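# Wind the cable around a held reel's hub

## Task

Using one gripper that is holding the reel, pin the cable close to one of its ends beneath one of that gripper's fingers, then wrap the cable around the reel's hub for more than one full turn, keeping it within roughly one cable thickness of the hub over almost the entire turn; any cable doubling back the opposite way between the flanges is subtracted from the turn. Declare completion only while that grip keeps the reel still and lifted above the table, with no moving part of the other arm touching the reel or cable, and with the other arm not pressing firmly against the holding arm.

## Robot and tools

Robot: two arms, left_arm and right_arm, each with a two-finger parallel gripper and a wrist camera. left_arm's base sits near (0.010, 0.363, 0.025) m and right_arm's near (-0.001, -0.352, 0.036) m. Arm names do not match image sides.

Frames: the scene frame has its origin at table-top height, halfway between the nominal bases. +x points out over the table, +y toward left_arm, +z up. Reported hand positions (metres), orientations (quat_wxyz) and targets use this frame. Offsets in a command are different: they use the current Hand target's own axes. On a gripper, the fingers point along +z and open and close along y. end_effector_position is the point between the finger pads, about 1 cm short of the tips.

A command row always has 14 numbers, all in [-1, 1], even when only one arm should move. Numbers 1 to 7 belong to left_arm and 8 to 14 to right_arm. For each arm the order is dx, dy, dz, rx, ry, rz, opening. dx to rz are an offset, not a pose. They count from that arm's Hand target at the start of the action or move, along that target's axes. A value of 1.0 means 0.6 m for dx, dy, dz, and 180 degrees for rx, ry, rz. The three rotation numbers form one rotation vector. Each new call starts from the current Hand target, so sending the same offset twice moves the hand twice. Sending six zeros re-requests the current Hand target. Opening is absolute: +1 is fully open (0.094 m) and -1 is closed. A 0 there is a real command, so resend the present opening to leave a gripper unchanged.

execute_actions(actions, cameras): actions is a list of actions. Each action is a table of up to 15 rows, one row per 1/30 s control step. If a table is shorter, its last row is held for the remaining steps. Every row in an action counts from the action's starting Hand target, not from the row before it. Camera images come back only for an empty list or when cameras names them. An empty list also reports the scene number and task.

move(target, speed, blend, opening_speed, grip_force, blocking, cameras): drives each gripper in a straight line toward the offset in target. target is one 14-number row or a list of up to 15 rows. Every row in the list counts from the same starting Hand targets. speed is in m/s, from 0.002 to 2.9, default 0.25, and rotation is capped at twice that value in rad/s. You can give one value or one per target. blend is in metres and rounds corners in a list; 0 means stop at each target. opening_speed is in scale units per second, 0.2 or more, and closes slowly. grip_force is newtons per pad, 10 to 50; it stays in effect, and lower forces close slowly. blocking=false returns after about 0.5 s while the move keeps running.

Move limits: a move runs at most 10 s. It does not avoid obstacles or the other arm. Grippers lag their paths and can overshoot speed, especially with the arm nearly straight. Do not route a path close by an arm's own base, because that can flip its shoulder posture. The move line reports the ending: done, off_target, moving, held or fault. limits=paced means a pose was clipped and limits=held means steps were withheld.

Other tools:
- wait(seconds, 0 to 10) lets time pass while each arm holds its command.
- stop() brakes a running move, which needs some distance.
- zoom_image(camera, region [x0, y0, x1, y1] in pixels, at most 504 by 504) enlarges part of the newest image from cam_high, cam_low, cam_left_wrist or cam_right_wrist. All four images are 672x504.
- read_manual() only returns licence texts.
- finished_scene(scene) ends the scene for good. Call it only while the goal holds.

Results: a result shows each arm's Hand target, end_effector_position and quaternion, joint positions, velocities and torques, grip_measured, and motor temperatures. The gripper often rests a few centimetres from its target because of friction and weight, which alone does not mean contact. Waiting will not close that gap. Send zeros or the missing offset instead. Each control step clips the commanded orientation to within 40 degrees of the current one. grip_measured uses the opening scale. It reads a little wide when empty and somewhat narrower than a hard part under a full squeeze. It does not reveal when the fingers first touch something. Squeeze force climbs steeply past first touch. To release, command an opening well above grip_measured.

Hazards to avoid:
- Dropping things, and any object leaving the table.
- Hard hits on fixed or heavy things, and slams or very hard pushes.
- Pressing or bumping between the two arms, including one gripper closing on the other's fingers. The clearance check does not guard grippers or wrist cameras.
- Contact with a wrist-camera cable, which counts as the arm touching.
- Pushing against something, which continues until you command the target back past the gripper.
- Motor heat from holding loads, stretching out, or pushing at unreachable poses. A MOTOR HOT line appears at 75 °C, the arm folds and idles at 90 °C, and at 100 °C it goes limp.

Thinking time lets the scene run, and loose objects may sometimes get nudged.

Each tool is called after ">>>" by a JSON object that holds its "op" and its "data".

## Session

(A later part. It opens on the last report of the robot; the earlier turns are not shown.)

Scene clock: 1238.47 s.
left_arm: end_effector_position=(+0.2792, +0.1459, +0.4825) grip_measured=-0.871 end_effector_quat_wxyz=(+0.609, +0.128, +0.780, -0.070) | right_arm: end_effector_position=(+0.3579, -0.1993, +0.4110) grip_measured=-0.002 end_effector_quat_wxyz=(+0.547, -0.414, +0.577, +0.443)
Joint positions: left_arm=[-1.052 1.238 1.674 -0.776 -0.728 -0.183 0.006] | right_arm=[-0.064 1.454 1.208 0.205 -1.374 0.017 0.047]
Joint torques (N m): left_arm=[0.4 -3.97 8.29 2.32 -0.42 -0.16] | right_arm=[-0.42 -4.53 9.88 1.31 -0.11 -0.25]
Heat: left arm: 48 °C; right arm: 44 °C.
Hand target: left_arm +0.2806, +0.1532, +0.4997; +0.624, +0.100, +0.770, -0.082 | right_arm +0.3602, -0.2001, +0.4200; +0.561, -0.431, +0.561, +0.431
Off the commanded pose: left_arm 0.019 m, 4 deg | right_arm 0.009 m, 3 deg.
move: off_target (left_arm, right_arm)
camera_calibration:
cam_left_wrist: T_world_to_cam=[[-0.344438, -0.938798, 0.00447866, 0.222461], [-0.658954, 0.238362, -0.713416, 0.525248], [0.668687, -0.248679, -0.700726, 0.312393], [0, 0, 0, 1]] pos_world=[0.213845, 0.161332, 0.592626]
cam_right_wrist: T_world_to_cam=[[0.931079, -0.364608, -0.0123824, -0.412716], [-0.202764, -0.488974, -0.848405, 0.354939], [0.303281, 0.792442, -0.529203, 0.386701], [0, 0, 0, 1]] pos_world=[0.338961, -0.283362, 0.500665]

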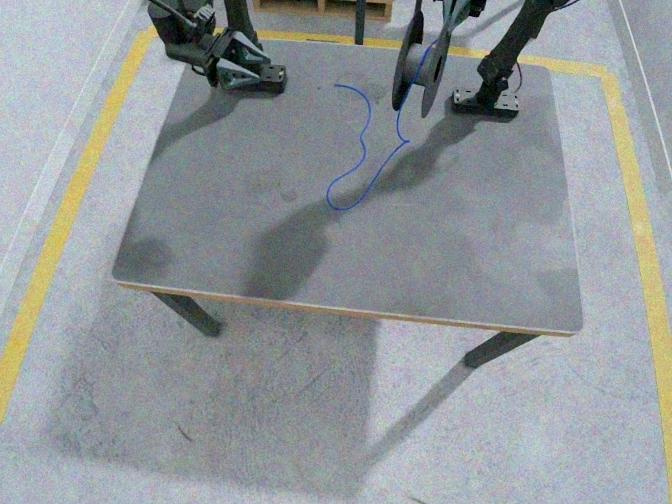

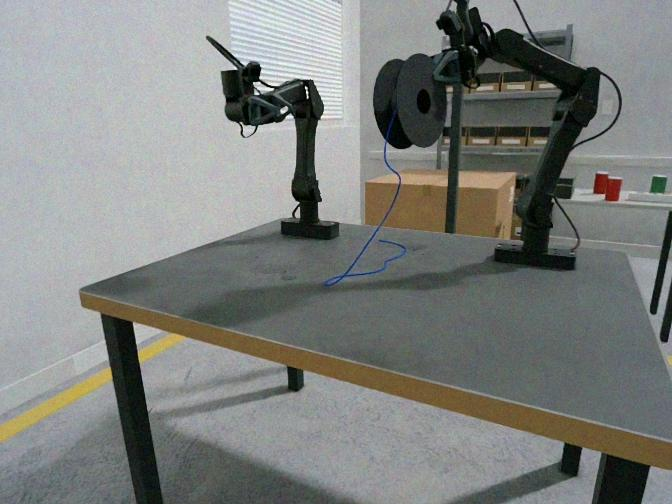

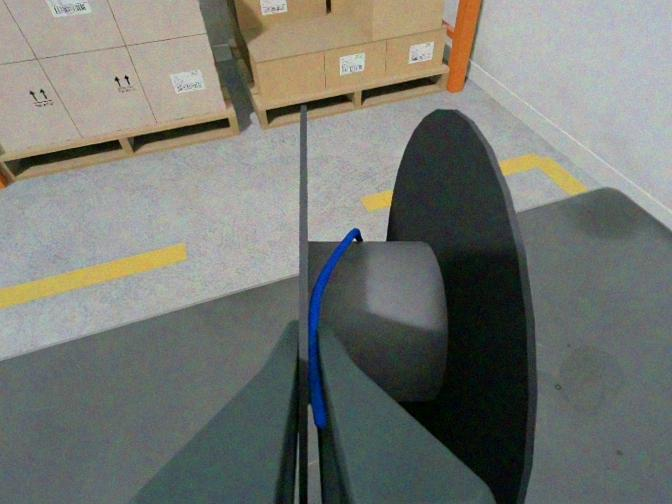

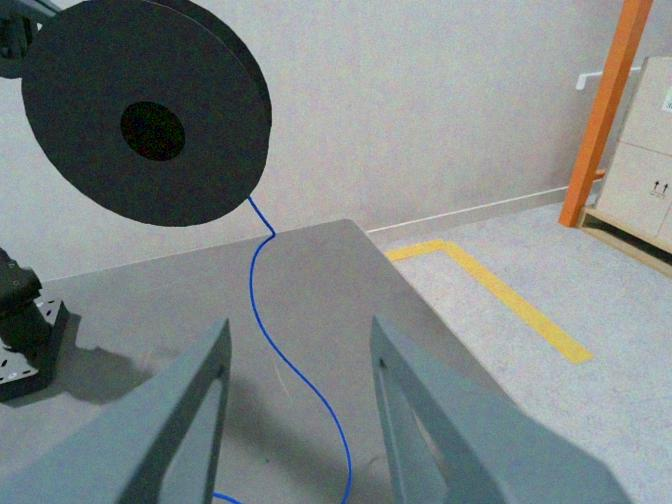

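>>> {"op": "move", "data": {"target": [0, 0, 0, 0, 0, 0, -1, 0.5333, 0.029, 0.139, 0, 0, 0, 0.6], "speed": 0.25, "cameras": ["cam_high", "cam_low", "cam_right_wrist"]}}

Scene clock: 1301.23 s.
left_arm: end_effector_position=(+0.2792, +0.1459, +0.4823) grip_measured=-0.871 end_effector_quat_wxyz=(+0.609, +0.128, +0.780, -0.070) | right_arm: end_effector_position=(+0.3609, -0.1177, +0.0860) grip_measured=+0.598 end_effector_quat_wxyz=(+0.516, -0.415, +0.600, +0.449)
Joint positions: left_arm=[-1.052 1.238 1.674 -0.777 -0.728 -0.183 0.006] | right_arm=[0.19 2.29 0.718 1.419 -1.133 -0.028 0.075]
Joint torques (N m): left_arm=[0.43 -3.9 8.27 2.32 -0.41 -0.18] | right_arm=[0.62 -7.45 3.6 2.44 0.01 -0.05]
Motor temperatures (°C): left_arm=[28 34 39 50 28 27 30] | right_arm=[27 37 44 37 29 28 29]
Heat: left arm: 50 °C; right arm: 44 °C.
Hand target: left_arm +0.2806, +0.1532, +0.4997; +0.624, +0.100, +0.770, -0.082 | right_arm +0.3649, -0.1151, +0.0999; +0.561, -0.431, +0.561, +0.431
Off the commanded pose: left_arm 0.019 m, 4 deg | right_arm 0.015 m, 7 deg.
move: off_target (left_arm, right_arm)
camera_calibration:
cam_right_wrist: T_world_to_cam=[[0.934675, -0.350649, -0.058545, -0.385471], [-0.248568, -0.526869, -0.812787, 0.128758], [0.254157, 0.774245, -0.579612, 0.169092], [0, 0, 0, 1]] pos_world=[0.349319, -0.198245, 0.180093]
Images, in order (width x height): cam_high 672x504, cam_low 672x504, cam_right_wrist 672x504.

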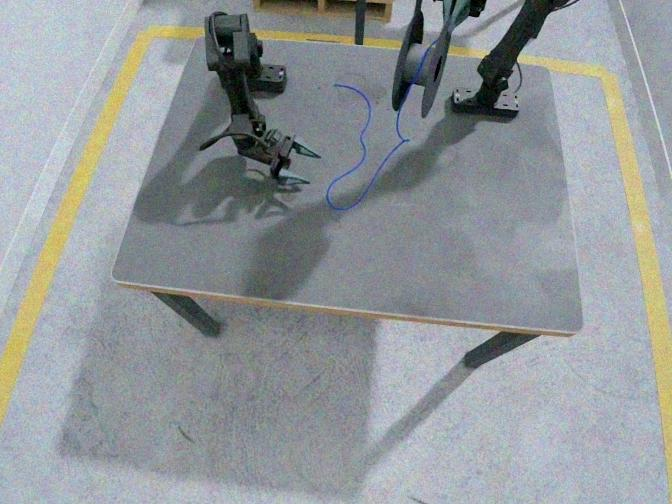

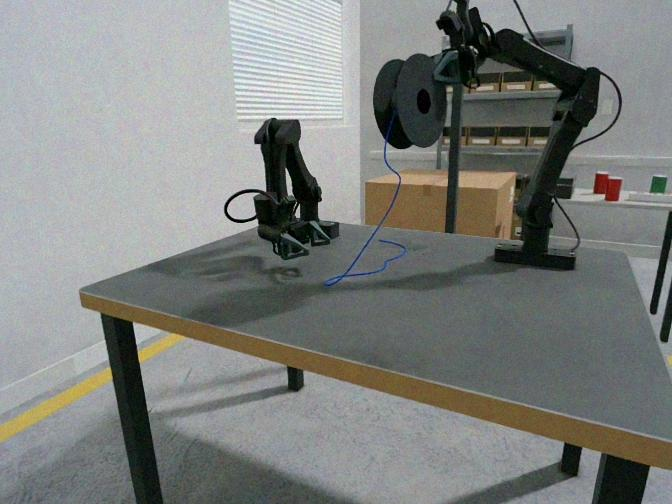

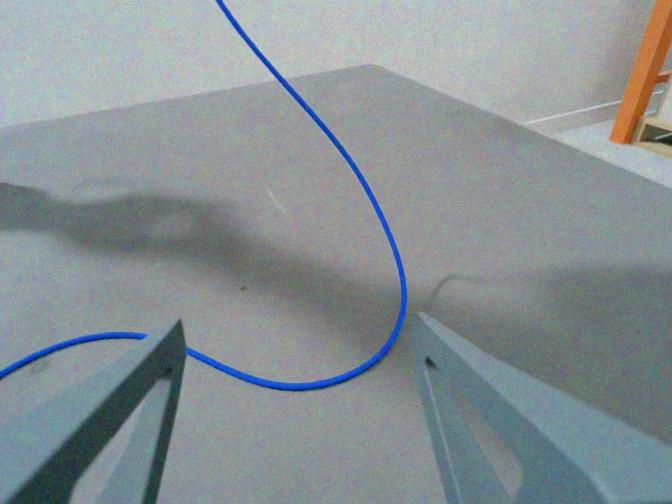

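>>> {"op": "execute_actions", "data": {"actions": []}}

Scene clock: 1316.90 s.
left_arm: end_effector_position=(+0.2792, +0.1459, +0.4823) grip_measured=-0.871 end_effector_quat_wxyz=(+0.609, +0.128, +0.780, -0.070) | right_arm: end_effector_position=(+0.3609, -0.1177, +0.0860) grip_measured=+0.598 end_effector_quat_wxyz=(+0.516, -0.415, +0.600, +0.449)
Joint positions: left_arm=[-1.052 1.238 1.674 -0.777 -0.728 -0.183 0.006] | right_arm=[0.19 2.29 0.718 1.419 -1.133 -0.027 0.075]
Joint velocities: within noise
Joint torques (N m): left_arm=[0.51 -3.95 8.21 2.31 -0.41 -0.17] | right_arm=[0.64 -7.46 3.74 2.44 0.03 -0.05]
Motor temperatures (°C): left_arm=[28 34 40 50 28 27 30] | right_arm=[27 37 43 43 29 28 29]
Heat: left arm: 50 °C; right arm: 43 °C.
Hand target: left_arm +0.2806, +0.1532, +0.4997; +0.624, +0.100, +0.770, -0.082 | right_arm +0.3649, -0.1151, +0.0999; +0.561, -0.431, +0.561, +0.431
Tool commands: left_gripper/opening=-1.0 right_gripper/opening=+0.6
Off the commanded pose: left_arm 0.019 m, 4 deg | right_arm 0.015 m, 7 deg.
camera_calibration:
cam_left_wrist: T_world_to_cam=[[-0.344289, -0.938854, 0.00438221, 0.222529], [-0.65934, 0.23846, -0.713027, 0.52508], [0.668383, -0.248377, -0.701122, 0.312507], [0, 0, 0, 1]] pos_world=[0.213946, 0.161331, 0.592527]
cam_right_wrist: T_world_to_cam=[[0.934621, -0.350667, -0.0592949, -0.385414], [-0.249172, -0.526687, -0.81272, 0.129017], [0.253764, 0.77436, -0.579629, 0.16923], [0, 0, 0, 1]] pos_world=[0.349419, -0.198245, 0.180092]

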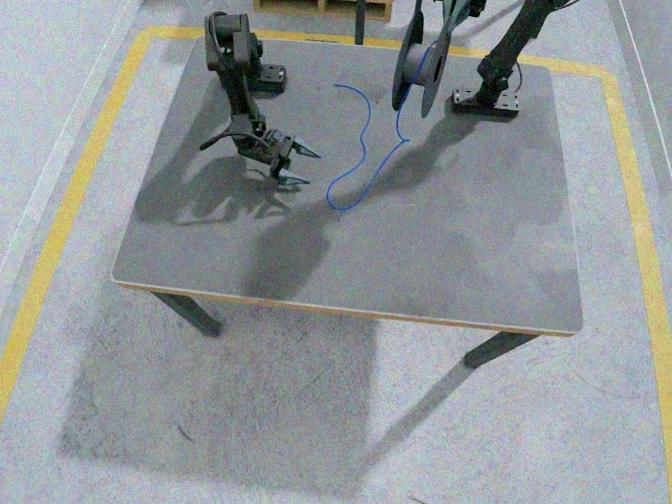

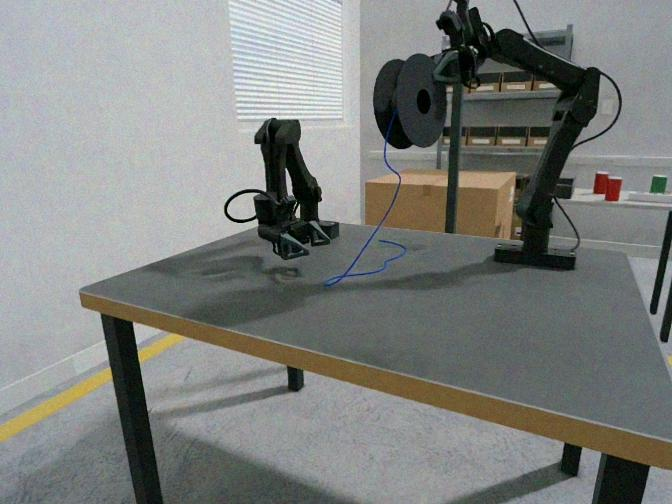

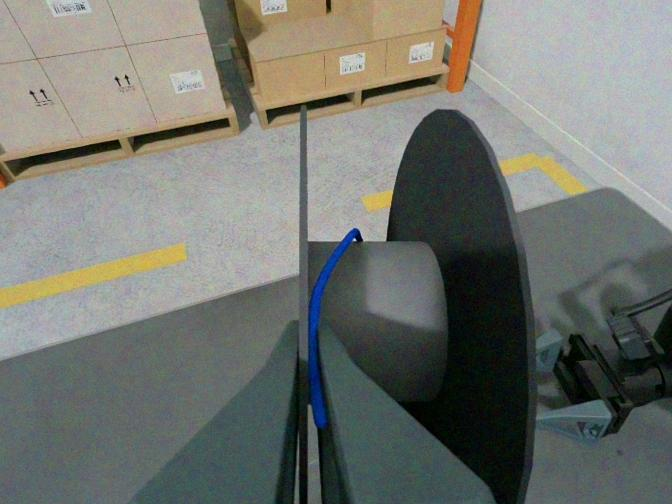

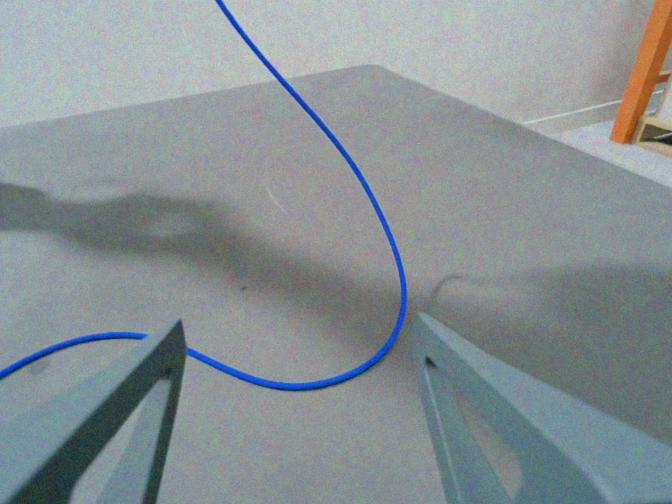

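>>> {"op": "move", "data": {"target": [[0,0,0,0,0,0,-1, -0.02,-0.05,0,0,0,0,0.6],[0,0,0,0,0,0,-1, -0.0217,-0.0523,0.16,0,0,0,0.6]], "speed": 0.15, "blend": [0.015,0], "cameras": ["cam_right_wrist","cam_low"]}}

Scene clock: 1384.73 s.
left_arm: end_effector_position=(+0.2792, +0.1459, +0.4823) grip_measured=-0.871 end_effector_quat_wxyz=(+0.609, +0.128, +0.780, -0.070) | right_arm: end_effector_position=(+0.4141, -0.0316, +0.1171) grip_measured=+0.598 end_effector_quat_wxyz=(+0.558, -0.434, +0.557, +0.435)
Joint positions: left_arm=[-1.052 1.238 1.674 -0.777 -0.728 -0.183 0.006] | right_arm=[0.378 2.369 1.049 1.322 -0.951 0.002 0.075]
Joint torques (N m): left_arm=[0.47 -3.96 8.27 2.31 -0.4 -0.16] | right_arm=[0.12 -9.05 6.2 1.27 0.13 -0.05]
Motor temperatures (°C): left_arm=[28 33 40 50 28 27 31] | right_arm=[27 37 43 54 28 28 28]
Heat: left arm: 50 °C; right arm: 54 °C.
Hand target: left_arm +0.2806, +0.1532, +0.4997; +0.624, +0.100, +0.770, -0.082 | right_arm +0.4199, -0.0303, +0.1129; +0.561, -0.431, +0.561, +0.431
Off the commanded pose: left_arm 0.019 m, 4 deg | right_arm 0.007 m, 1 deg.
move: off_target (left_arm)
camera_calibration:
cam_right_wrist: T_world_to_cam=[[0.937193, -0.345959, 0.0445203, -0.416131], [-0.142885, -0.4972, -0.85579, 0.174806], [0.318204, 0.795678, -0.515405, 0.0736172], [0, 0, 0, 1]] pos_world=[0.391547, -0.115626, 0.206066]
Images, in order (width x height): cam_low 672x504, cam_right_wrist 672x504.

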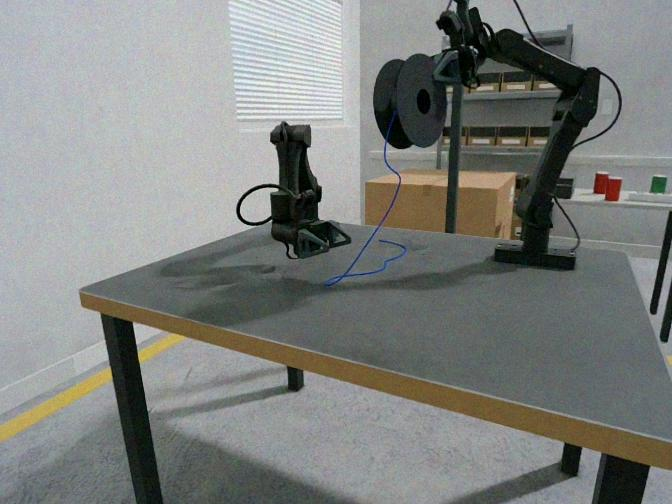

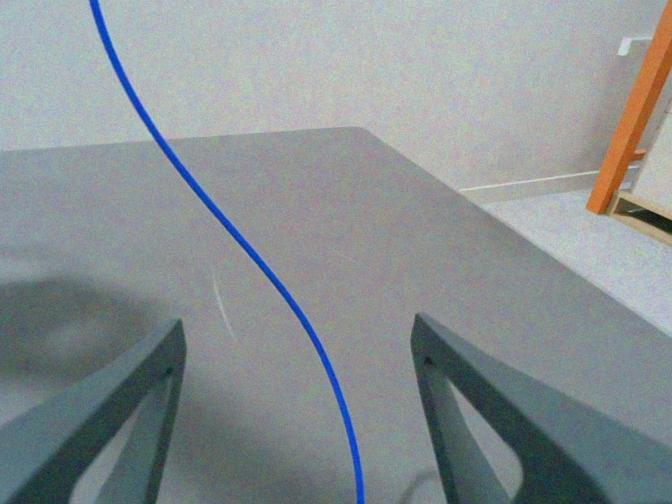

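>>> {"op": "move", "data": {"target": [0,0,0,0,0,0,-1, 0,-0.015,0.037,0,0,0,0.6], "speed": 0.12, "cameras": ["cam_right_wrist","cam_low"]}}

>>> {"op": "zoom_image", "data": {"camera": "cam_low", "region": [230, 100, 450, 300]}}

Scene clock: 1395.53 s.
left_arm: end_effector_position=(+0.2792, +0.1459, +0.4823) grip_measured=-0.871 end_effector_quat_wxyz=(+0.609, +0.128, +0.780, -0.070) | right_arm: end_effector_position=(+0.4298, -0.0142, +0.1180) grip_measured=+0.598 end_effector_quat_wxyz=(+0.560, -0.433, +0.557, +0.433)
Joint positions: left_arm=[-1.052 1.238 1.674 -0.777 -0.728 -0.183 0.006] | right_arm=[0.404 2.408 1.15 1.264 -0.921 0.002 0.075]
Joint torques (N m): left_arm=[0.5 -3.99 8.35 2.31 -0.41 -0.18] | right_arm=[0.39 -9.42 6.76 1.26 0.14 -0.08]
Heat: left arm: 50 °C; right arm: 51 °C.
Hand target: left_arm +0.2806, +0.1532, +0.4997; +0.624, +0.100, +0.770, -0.082 | right_arm +0.4343, -0.0112, +0.1129; +0.561, -0.431, +0.561, +0.431
Off the commanded pose: left_arm 0.019 m, 4 deg | right_arm 0.008 m, 1 deg.
move: off_target (left_arm)
camera_calibration:
cam_right_wrist: T_world_to_cam=[[0.935743, -0.349539, 0.0469805, -0.424572], [-0.142062, -0.495488, -0.856919, 0.186285], [0.322805, 0.795182, -0.513306, 0.0529822], [0, 0, 0, 1]] pos_world=[0.406652, -0.0982329, 0.206774]
Images, in order (width x height): cam_low 672x504, cam_right_wrist 672x504.

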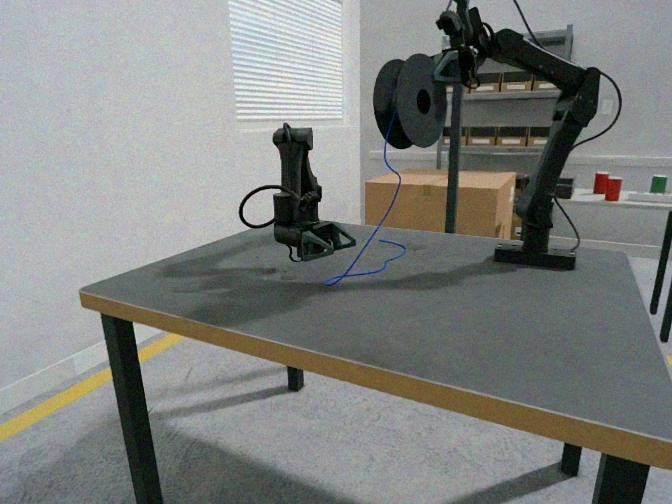

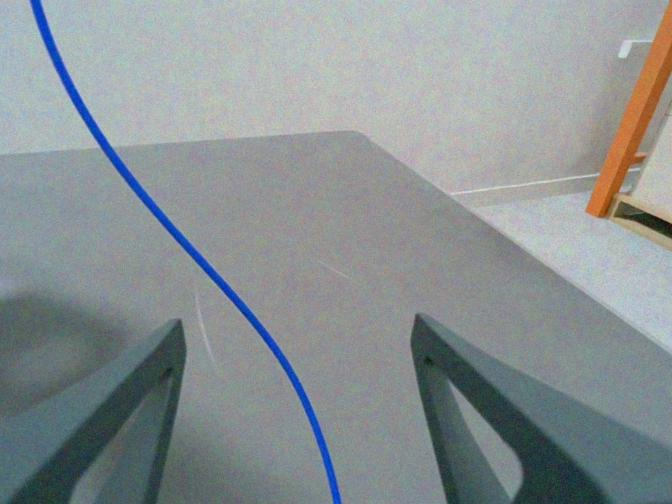

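Scaled by 2.291 from the camera's 672x504 image, which has a finer 960x720 frame.

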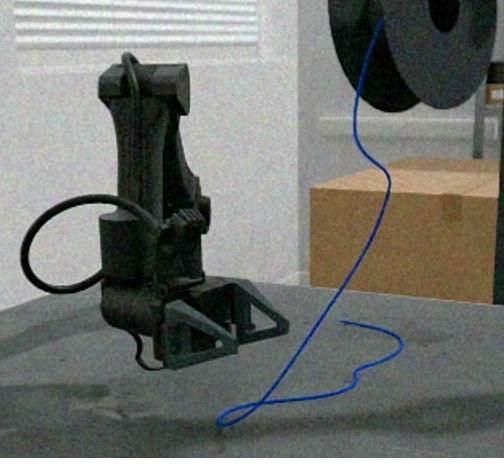

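>>> {"op": "move", "data": {"target": [[0,0,0,0,0,0,-1, 0.045,0.02,0.0,0,0,0,0.6],[0,0,0,0,0,0,-1, 0.045,0.02,0.055,0,0,0,0.6]], "speed": 0.12, "blend": [0.01,0], "cameras": ["cam_right_wrist","cam_low"]}}

>>> {"op": "zoom_image", "data": {"camera": "cam_low", "region": [230, 100, 450, 300]}}

Scene clock: 1425.63 s.
left_arm: end_effector_position=(+0.2792, +0.1459, +0.4823) grip_measured=-0.871 end_effector_quat_wxyz=(+0.609, +0.128, +0.780, -0.070) | right_arm: end_effector_position=(+0.4261, +0.0236, +0.0938) grip_measured=+0.598 end_effector_quat_wxyz=(+0.560, -0.435, +0.554, +0.435)
Joint positions: left_arm=[-1.052 1.238 1.674 -0.777 -0.728 -0.183 0.006] | right_arm=[0.486 2.517 1.239 1.289 -0.845 0.003 0.075]
Joint torques (N m): left_arm=[0.53 -4.01 8.24 2.3 -0.4 -0.16] | right_arm=[-0.13 -10.04 6.37 1.32 0.12 -0.06]
Motor temperatures (°C): left_arm=[28 32 40 51 28 27 31] | right_arm=[27 38 43 49 29 28 28]
Heat: left arm: 51 °C; right arm: 49 °C.
Hand target: left_arm +0.2806, +0.1532, +0.4997; +0.624, +0.100, +0.770, -0.082 | right_arm +0.4314, +0.0236, +0.0860; +0.561, -0.431, +0.561, +0.431
Off the commanded pose: left_arm 0.019 m, 4 deg | right_arm 0.009 m, 1 deg.
move: off_target (left_arm)
camera_calibration:
cam_right_wrist: T_world_to_cam=[[0.93772, -0.343972, 0.0486207, -0.407909], [-0.136656, -0.493922, -0.858701, 0.181505], [0.319384, 0.798576, -0.510166, 0.0127241], [0, 0, 0, 1]] pos_world=[0.403244, -0.0608213, 0.182183]
Images, in order (width x height): cam_low 672x504, cam_right_wrist 672x504.

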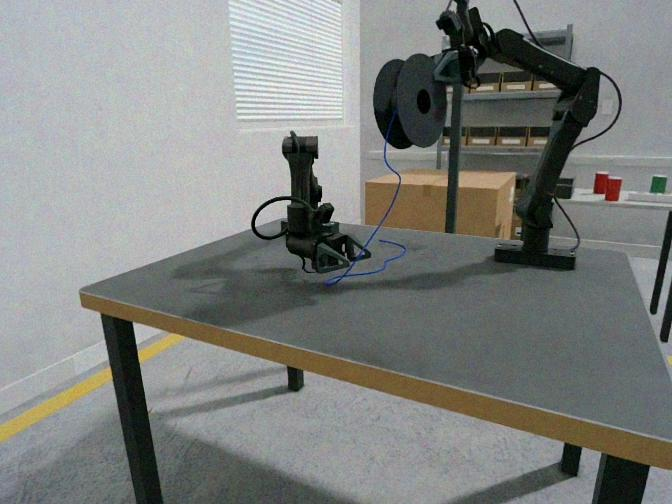

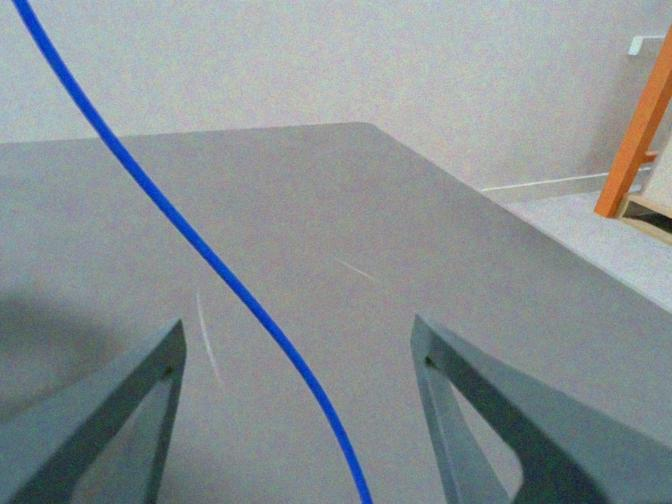

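Scaled by 2.291 from the camera's 672x504 image, which has a finer 960x720 frame.

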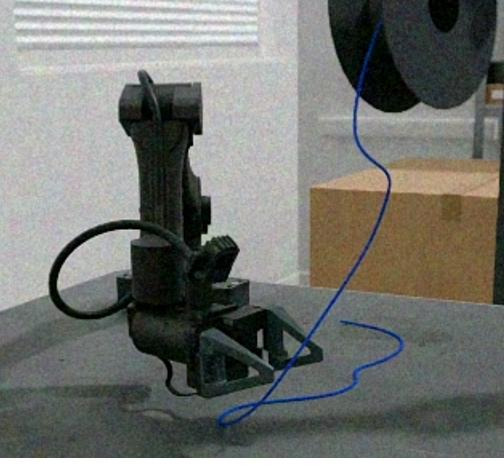

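>>> {"op": "move", "data": {"target": [0,0,0,0,0,0,-1, 0,0.005,0.03,0,0,0,0.6], "speed": 0.1, "cameras": ["cam_right_wrist","cam_low"]}}

>>> {"op": "zoom_image", "data": {"camera": "cam_low", "region": [300, 210, 410, 310]}}

Scene clock: 1434.00 s.
left_arm: end_effector_position=(+0.2792, +0.1459, +0.4823) grip_measured=-0.871 end_effector_quat_wxyz=(+0.609, +0.128, +0.780, -0.070) | right_arm: end_effector_position=(+0.4288, +0.0393, +0.0925) grip_measured=+0.598 end_effector_quat_wxyz=(+0.560, -0.434, +0.556, +0.434)
Joint positions: left_arm=[-1.052 1.238 1.674 -0.777 -0.728 -0.183 0.006] | right_arm=[0.516 2.539 1.289 1.258 -0.811 0.003 0.075]
Joint torques (N m): left_arm=[0.49 -4.01 8.28 2.29 -0.42 -0.18] | right_arm=[0.39 -10.13 6.83 1.31 0.17 -0.04]
Heat: left arm: 51 °C; right arm: 49 °C.
Hand target: left_arm +0.2806, +0.1532, +0.4997; +0.624, +0.100, +0.770, -0.082 | right_arm +0.4332, +0.0418, +0.0860; +0.561, -0.431, +0.561, +0.431
Off the commanded pose: left_arm 0.019 m, 4 deg | right_arm 0.008 m, 1 deg.
move: off_target (left_arm)
camera_calibration:
cam_right_wrist: T_world_to_cam=[[0.936391, -0.347814, 0.0468786, -0.404179], [-0.140544, -0.494019, -0.858016, 0.190076], [0.321589, 0.79685, -0.511478, -0.00206892], [0, 0, 0, 1]] pos_world=[0.405849, -0.045029, 0.180978]
Images, in order (width x height): cam_low 672x504, cam_right_wrist 672x504.

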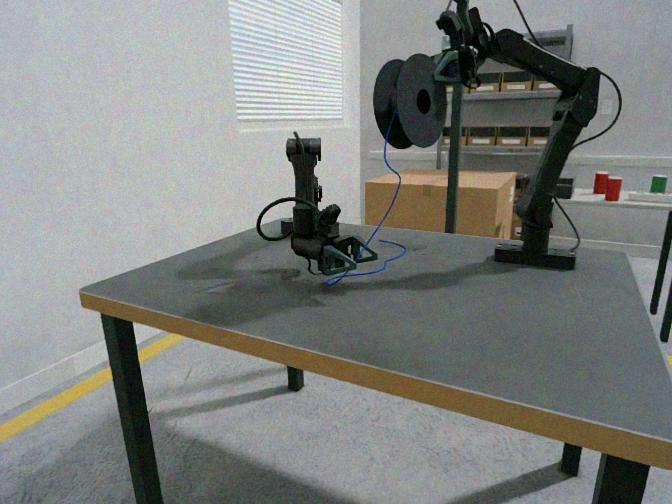

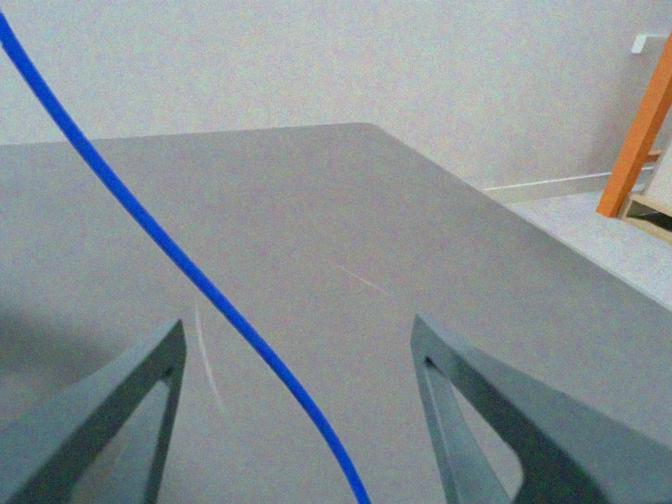

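Scaled by 4.582 from the camera's 672x504 image, which has a finer 960x720 frame.

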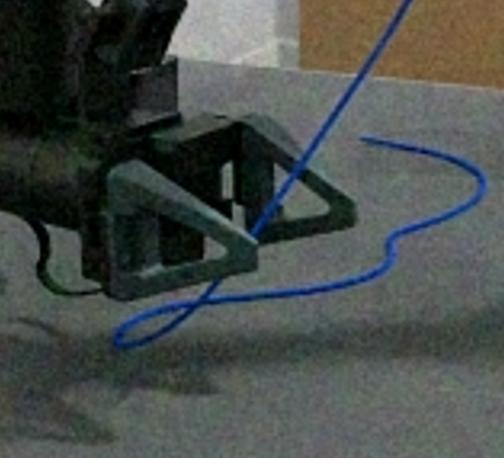

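>>> {"op": "move", "data": {"target": [[0,0,0,0,0,0,-1, 0,0,-0.02,0,0,0,0.6],[0,0,0,0,0,0,-1, 0,0,-0.02,0,0,0,-1]], "speed": 0.1, "cameras": ["cam_right_wrist","cam_low"]}}

>>> {"op": "zoom_image", "data": {"camera": "cam_low", "region": [300, 80, 480, 310]}}

Scene clock: 1445.00 s.
left_arm: end_effector_position=(+0.2792, +0.1459, +0.4823) grip_measured=-0.871 end_effector_quat_wxyz=(+0.609, +0.128, +0.780, -0.070) | right_arm: end_effector_position=(+0.4305, +0.0343, +0.0897) grip_measured=-0.957 end_effector_quat_wxyz=(+0.559, -0.431, +0.561, +0.433)
Joint positions: left_arm=[-1.052 1.238 1.674 -0.777 -0.728 -0.183 0.006] | right_arm=[0.507 2.539 1.28 1.259 -0.813 0.003 0.002]
Joint torques (N m): left_arm=[0.54 -3.96 8.25 2.32 -0.4 -0.16] | right_arm=[-0.66 -11.51 3.84 1.57 -0.05 -0.03]
Heat: left arm: 51 °C; right arm: 49 °C.
Hand target: left_arm +0.2806, +0.1532, +0.4997; +0.624, +0.100, +0.770, -0.082 | right_arm +0.4300, +0.0302, +0.0859; +0.561, -0.431, +0.561, +0.431
Off the commanded pose: left_arm 0.019 m, 4 deg | right_arm 0.006 m, 0 deg.
move: off_target (left_arm)
camera_calibration:
cam_right_wrist: T_world_to_cam=[[0.933984, -0.354876, 0.0416687, -0.405648], [-0.150427, -0.496299, -0.85502, 0.189612], [0.324106, 0.792307, -0.516919, -0.000513102], [0, 0, 0, 1]] pos_world=[0.407558, -0.0494439, 0.17876]
Images, in order (width x height): cam_low 672x504, cam_right_wrist 672x504.

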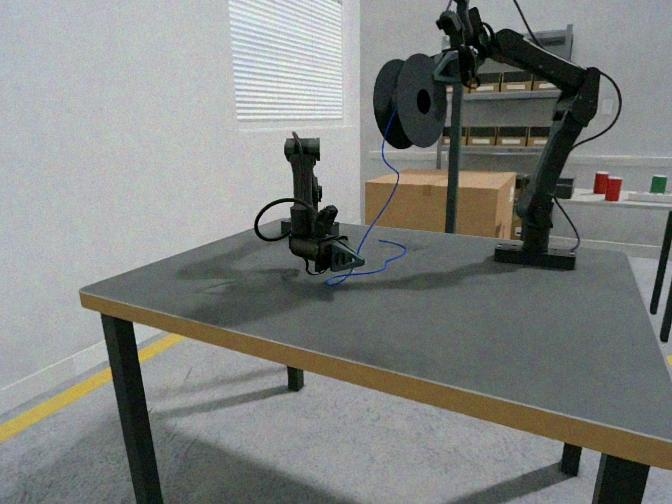

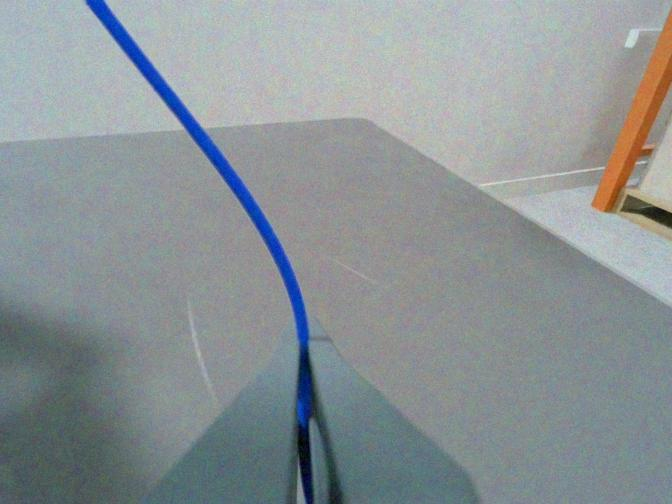

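Scaled by 2.191 from the camera's 672x504 image, which has a finer 960x720 frame.

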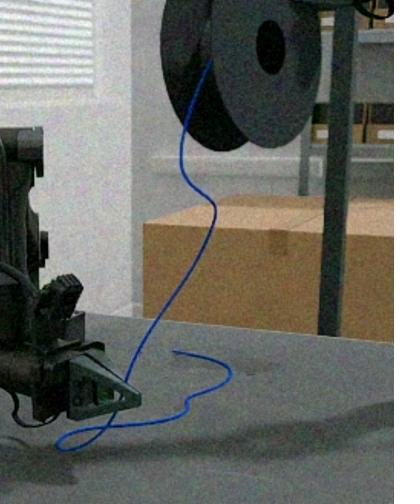

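>>> {"op": "move", "data": {"target": [[0,0,0,0,0,0,-1, 0.0115,0.2043,0.0125,0,0,0,-1],[0,0,0,0,0,0,-1, -0.0385,0.4238,0.0188,0,0,0,-1]], "speed": 0.15, "blend": [0.04,0], "cameras": ["all"]}}

Scene clock: 1477.67 s.
left_arm: end_effector_position=(+0.2783, +0.1472, +0.4778) grip_measured=-0.871 end_effector_quat_wxyz=(+0.603, +0.134, +0.784, -0.064) | right_arm: end_effector_position=(+0.1821, +0.1009, +0.0521) grip_measured=-0.957 end_effector_quat_wxyz=(+0.478, -0.464, +0.629, +0.400)
Joint positions: left_arm=[-1.052 1.238 1.674 -0.8 -0.727 -0.184 0.006] | right_arm=[1.109 2.283 0.691 1.36 -0.222 0.008 0.002]
Joint torques (N m): left_arm=[0.47 -4.05 8.18 2.51 -0.43 -0.17] | right_arm=[0.17 -10.3 2.44 3.53 0.17 -0.13]
Motor temperatures (°C): left_arm=[28 32 41 51 28 27 31] | right_arm=[27 45 42 53 28 28 29]
Heat: left arm: 51 °C; right arm: 53 °C.
Hand target: left_arm +0.2806, +0.1533, +0.4997; +0.624, +0.100, +0.770, -0.082 | right_arm +0.1873, +0.1068, +0.1091; +0.561, -0.431, +0.561, +0.431
Off the commanded pose: left_arm 0.023 m, 5 deg | right_arm 0.057 m, 13 deg.
move: off_target (left_arm, right_arm)
camera_calibration:
cam_left_wrist: T_world_to_cam=[[-0.344806, -0.938627, -0.00942728, 0.230218], [-0.66792, 0.252393, -0.700129, 0.515056], [0.659539, -0.235112, -0.713955, 0.316942], [0, 0, 0, 1]] pos_world=[0.214361, 0.160609, 0.589058]
cam_right_wrist: T_world_to_cam=[[0.940814, -0.338816, 0.00856447, -0.149512], [-0.231072, -0.65971, -0.715114, 0.177012], [0.247942, 0.67081, -0.698955, 0.0434068], [0, 0, 0, 1]] pos_world=[0.170803, 0.0370018, 0.158204]

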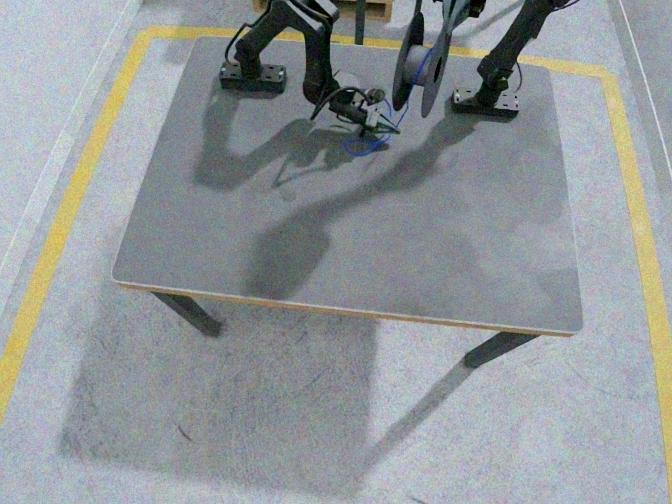

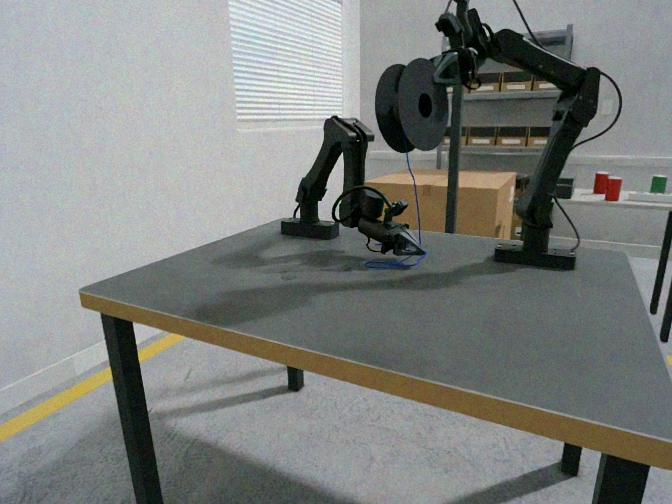

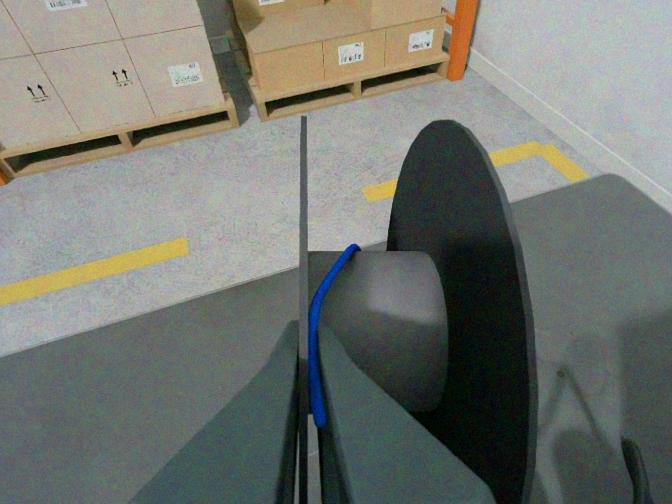

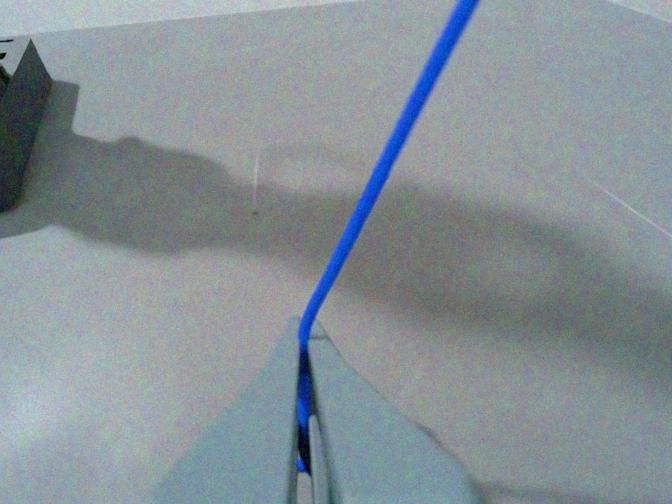

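>>> {"op": "move", "data": {"target": [0,0,0,0,0,0,-1, 0,0,0,0,0,0,-1], "speed": 0.15, "cameras": ["cam_low"]}}

>>> {"op": "zoom_image", "data": {"camera": "cam_low", "region": [270, 50, 470, 290]}}

Scene clock: 1490.67 s.
left_arm: end_effector_position=(+0.2783, +0.1472, +0.4778) grip_measured=-0.871 end_effector_quat_wxyz=(+0.603, +0.134, +0.784, -0.064) | right_arm: end_effector_position=(+0.1822, +0.1009, +0.0521) grip_measured=-0.957 end_effector_quat_wxyz=(+0.478, -0.464, +0.629, +0.399)
Joint positions: left_arm=[-1.052 1.238 1.674 -0.8 -0.727 -0.184 0.006] | right_arm=[1.109 2.283 0.691 1.36 -0.222 0.008 0.002]
Joint torques (N m): left_arm=[0.49 -4.05 8.23 2.5 -0.44 -0.18] | right_arm=[0.24 -10.37 2.29 3.48 0.17 -0.15]
Motor temperatures (°C): left_arm=[28 32 41 52 28 27 31] | right_arm=[27 43 42 73 28 28 30]
Heat: left arm: 52 °C; right arm: 73 °C.
Hand target: left_arm +0.2806, +0.1533, +0.4997; +0.624, +0.100, +0.770, -0.082 | right_arm +0.1873, +0.1068, +0.1091; +0.561, -0.431, +0.561, +0.431
Off the commanded pose: left_arm 0.023 m, 5 deg | right_arm 0.058 m, 13 deg.
move: off_target (left_arm, right_arm)
Images, in order (width x height): cam_low 672x504.

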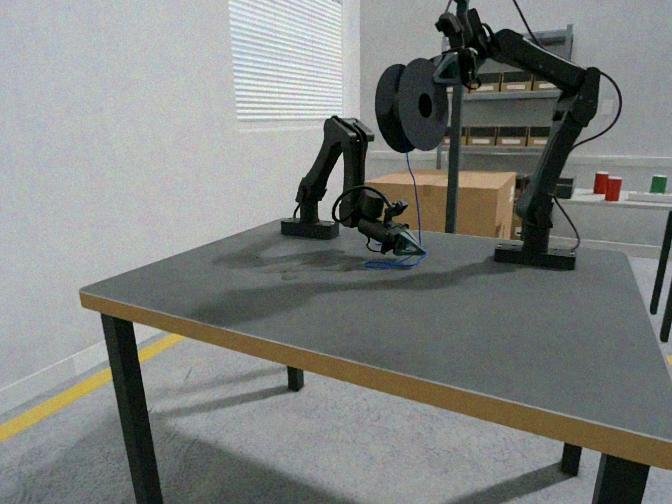

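Scaled by 2.100 from the camera's 672x504 image, which has a finer 960x720 frame.

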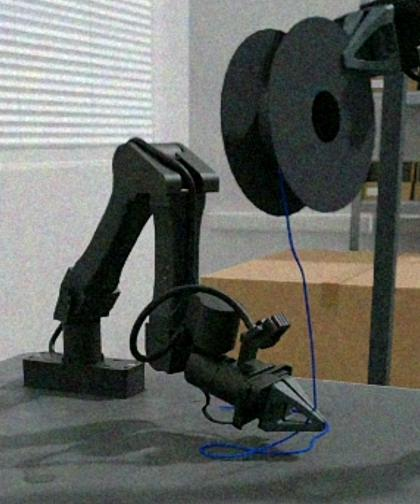

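>>> {"op": "move", "data": {"target": [[0,0,0,0,0,0,-1, -0.03,0.13,0.0037,0,0,0,-1],[0,0,0,0,0,0,-1, -0.16,0.256,0.0072,0,0,0.0556,-1]], "speed": 0.25, "blend": [0.04,0], "cameras": ["cam_low","cam_right_wrist","cam_left_wrist"]}}

Scene clock: 1509.67 s.
left_arm: end_effector_position=(+0.2784, +0.1470, +0.4785) grip_measured=-0.871 end_effector_quat_wxyz=(+0.604, +0.133, +0.783, -0.065) | right_arm: end_effector_position=(+0.0365, +0.1486, +0.1947) grip_measured=-0.957 end_effector_quat_wxyz=(+0.514, -0.392, +0.595, +0.477)
Joint positions: left_arm=[-1.052 1.238 1.674 -0.796 -0.727 -0.185 0.006] | right_arm=[1.59 1.912 0.724 1.17 0.253 0.171 0.002]
Joint torques (N m): left_arm=[0.5 -4.08 8.2 2.49 -0.44 -0.16] | right_arm=[0.03 -9.26 6.87 1.48 0.21 0.07]
Motor temperatures (°C): left_arm=[28 32 41 52 28 27 31] | right_arm=[27 41 42 85 29 28 30]
Heat: left arm: 52 °C; right arm: 85 °C. Fold the right arm in close to its base, or ease its load, before you think long.
Hand target: left_arm +0.2807, +0.1533, +0.4997; +0.624, +0.100, +0.770, -0.082 | right_arm +0.0400, +0.1506, +0.2051; +0.521, -0.380, +0.596, +0.478
Off the commanded pose: left_arm 0.022 m, 5 deg | right_arm 0.011 m, 2 deg.
MOTOR HOT: joint 4 (wrist pitch) of the right arm reports 85 °C; the controller's stop level is 90 °C. To cool a motor, set the load down, stop pushing, or move to a pose that needs little force.
move: off_target (left_arm, right_arm); blend cut to 0.0399 m at target 1
camera_calibration:
cam_left_wrist: T_world_to_cam=[[-0.344633, -0.938717, -0.00625656, 0.228522], [-0.666726, 0.249457, -0.702316, 0.516925], [0.660837, -0.23787, -0.711838, 0.316334], [0, 0, 0, 1]] pos_world=[0.214359, 0.160813, 0.589653]
cam_right_wrist: T_world_to_cam=[[0.933335, -0.338797, -0.118758, 0.027477], [-0.279872, -0.479456, -0.831741, 0.274481], [0.224852, 0.80953, -0.542312, 0.0968687], [0, 0, 0, 1]] pos_world=[0.0293929, 0.0624923, 0.284093]
Images, in order (width x height): cam_low 672x504, cam_left_wrist 672x504, cam_right_wrist 672x504.

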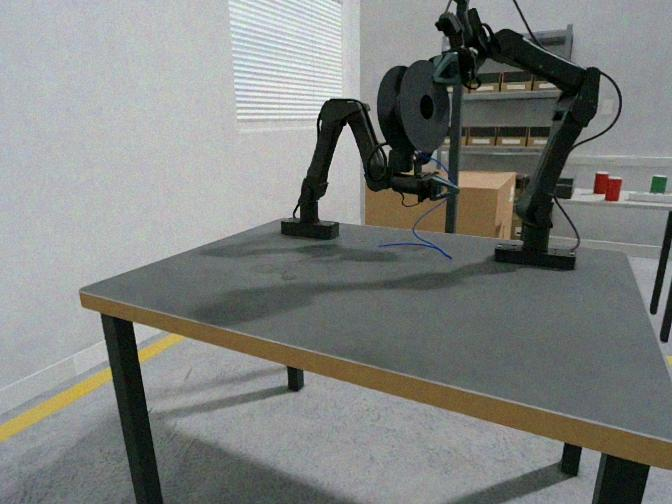

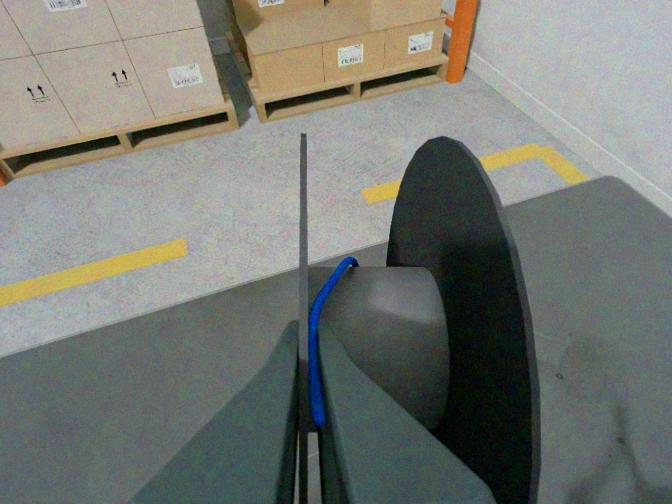

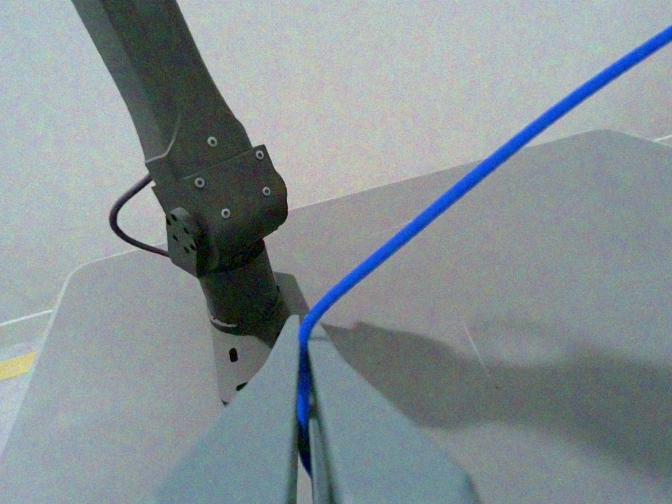

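>>> {"op": "move", "data": {"target": [[0.0977,0,0.0206,0,0,0,-1, -0.1717,0.1102,0.004,0,0,0.0556,-1],[0.1955,0.0003,0.0412,0,0,0,-1, -0.353,0.0695,0.0008,0,0,0.122,-1]], "speed": 0.2, "blend": [0.04,0], "cameras": ["cam_low","cam_right_wrist","cam_left_wrist"]}}

Scene clock: 1531.23 s.
left_arm: end_effector_position=(+0.2791, +0.1468, +0.3695) grip_measured=-0.871 end_effector_quat_wxyz=(+0.609, +0.124, +0.780, -0.072) | right_arm: end_effector_position=(+0.0324, +0.1559, +0.4003) grip_measured=-0.957 end_effector_quat_wxyz=(+0.413, -0.276, +0.666, +0.557)
Joint positions: left_arm=[-1.052 1.042 1.069 -0.369 -0.73 -0.192 0.006] | right_arm=[1.605 1.537 1.263 0.234 0.275 0.551 0.002]
Joint torques (N m): left_arm=[0.55 -4.7 6.13 2.51 -0.39 -0.1] | right_arm=[-0.35 -7.77 10.21 1.57 0.15 0.09]
Motor temperatures (°C): left_arm=[28 32 41 54 28 27 31] | right_arm=[27 41 43 64 29 28 30]
Heat: left arm: 54 °C; right arm: 64 °C.
Hand target: left_arm +0.2806, +0.1534, +0.3799; +0.624, +0.100, +0.770, -0.082 | right_arm +0.0359, +0.1523, +0.4209; +0.420, -0.260, +0.658, +0.569
Off the commanded pose: left_arm 0.012 m, 4 deg | right_arm 0.021 m, 3 deg.
MOTOR HOT: cleared for the motors of the right arm.
move: off_target (left_arm, right_arm)
camera_calibration:
cam_left_wrist: T_world_to_cam=[[-0.339781, -0.940428, 0.0119998, 0.220069], [-0.661908, 0.230048, -0.713412, 0.446399], [0.668152, -0.250347, -0.700643, 0.233934], [0, 0, 0, 1]] pos_world=[0.213947, 0.16283, 0.47973]
cam_right_wrist: T_world_to_cam=[[0.818489, -0.333468, -0.467841, 0.200755], [-0.5732, -0.418762, -0.70433, 0.396887], [0.0389578, 0.844652, -0.533896, 0.200598], [0, 0, 0, 1]] pos_world=[0.0553647, 0.0637103, 0.480559]
Images, in order (width x height): cam_low 672x504, cam_left_wrist 672x504, cam_right_wrist 672x504.

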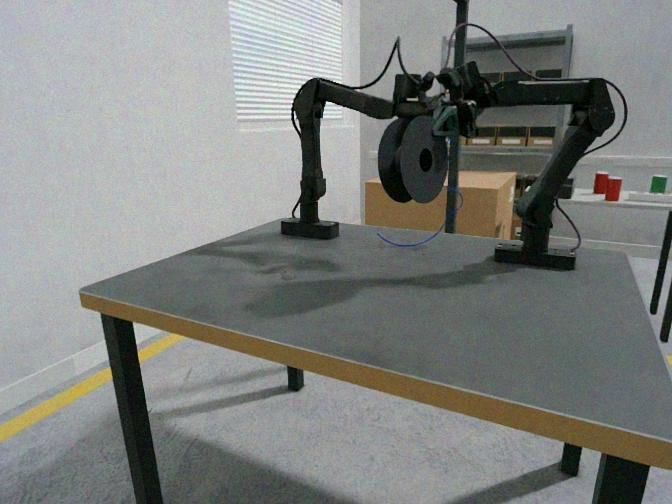

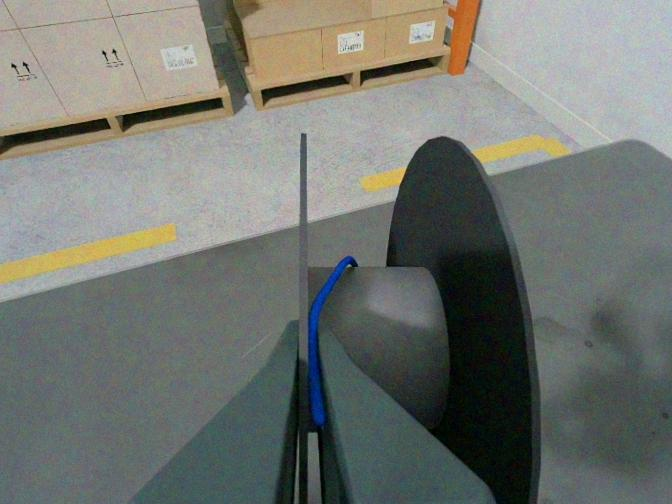

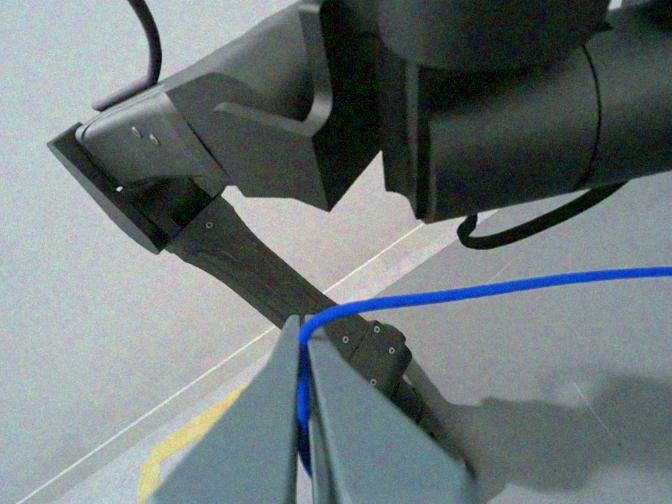

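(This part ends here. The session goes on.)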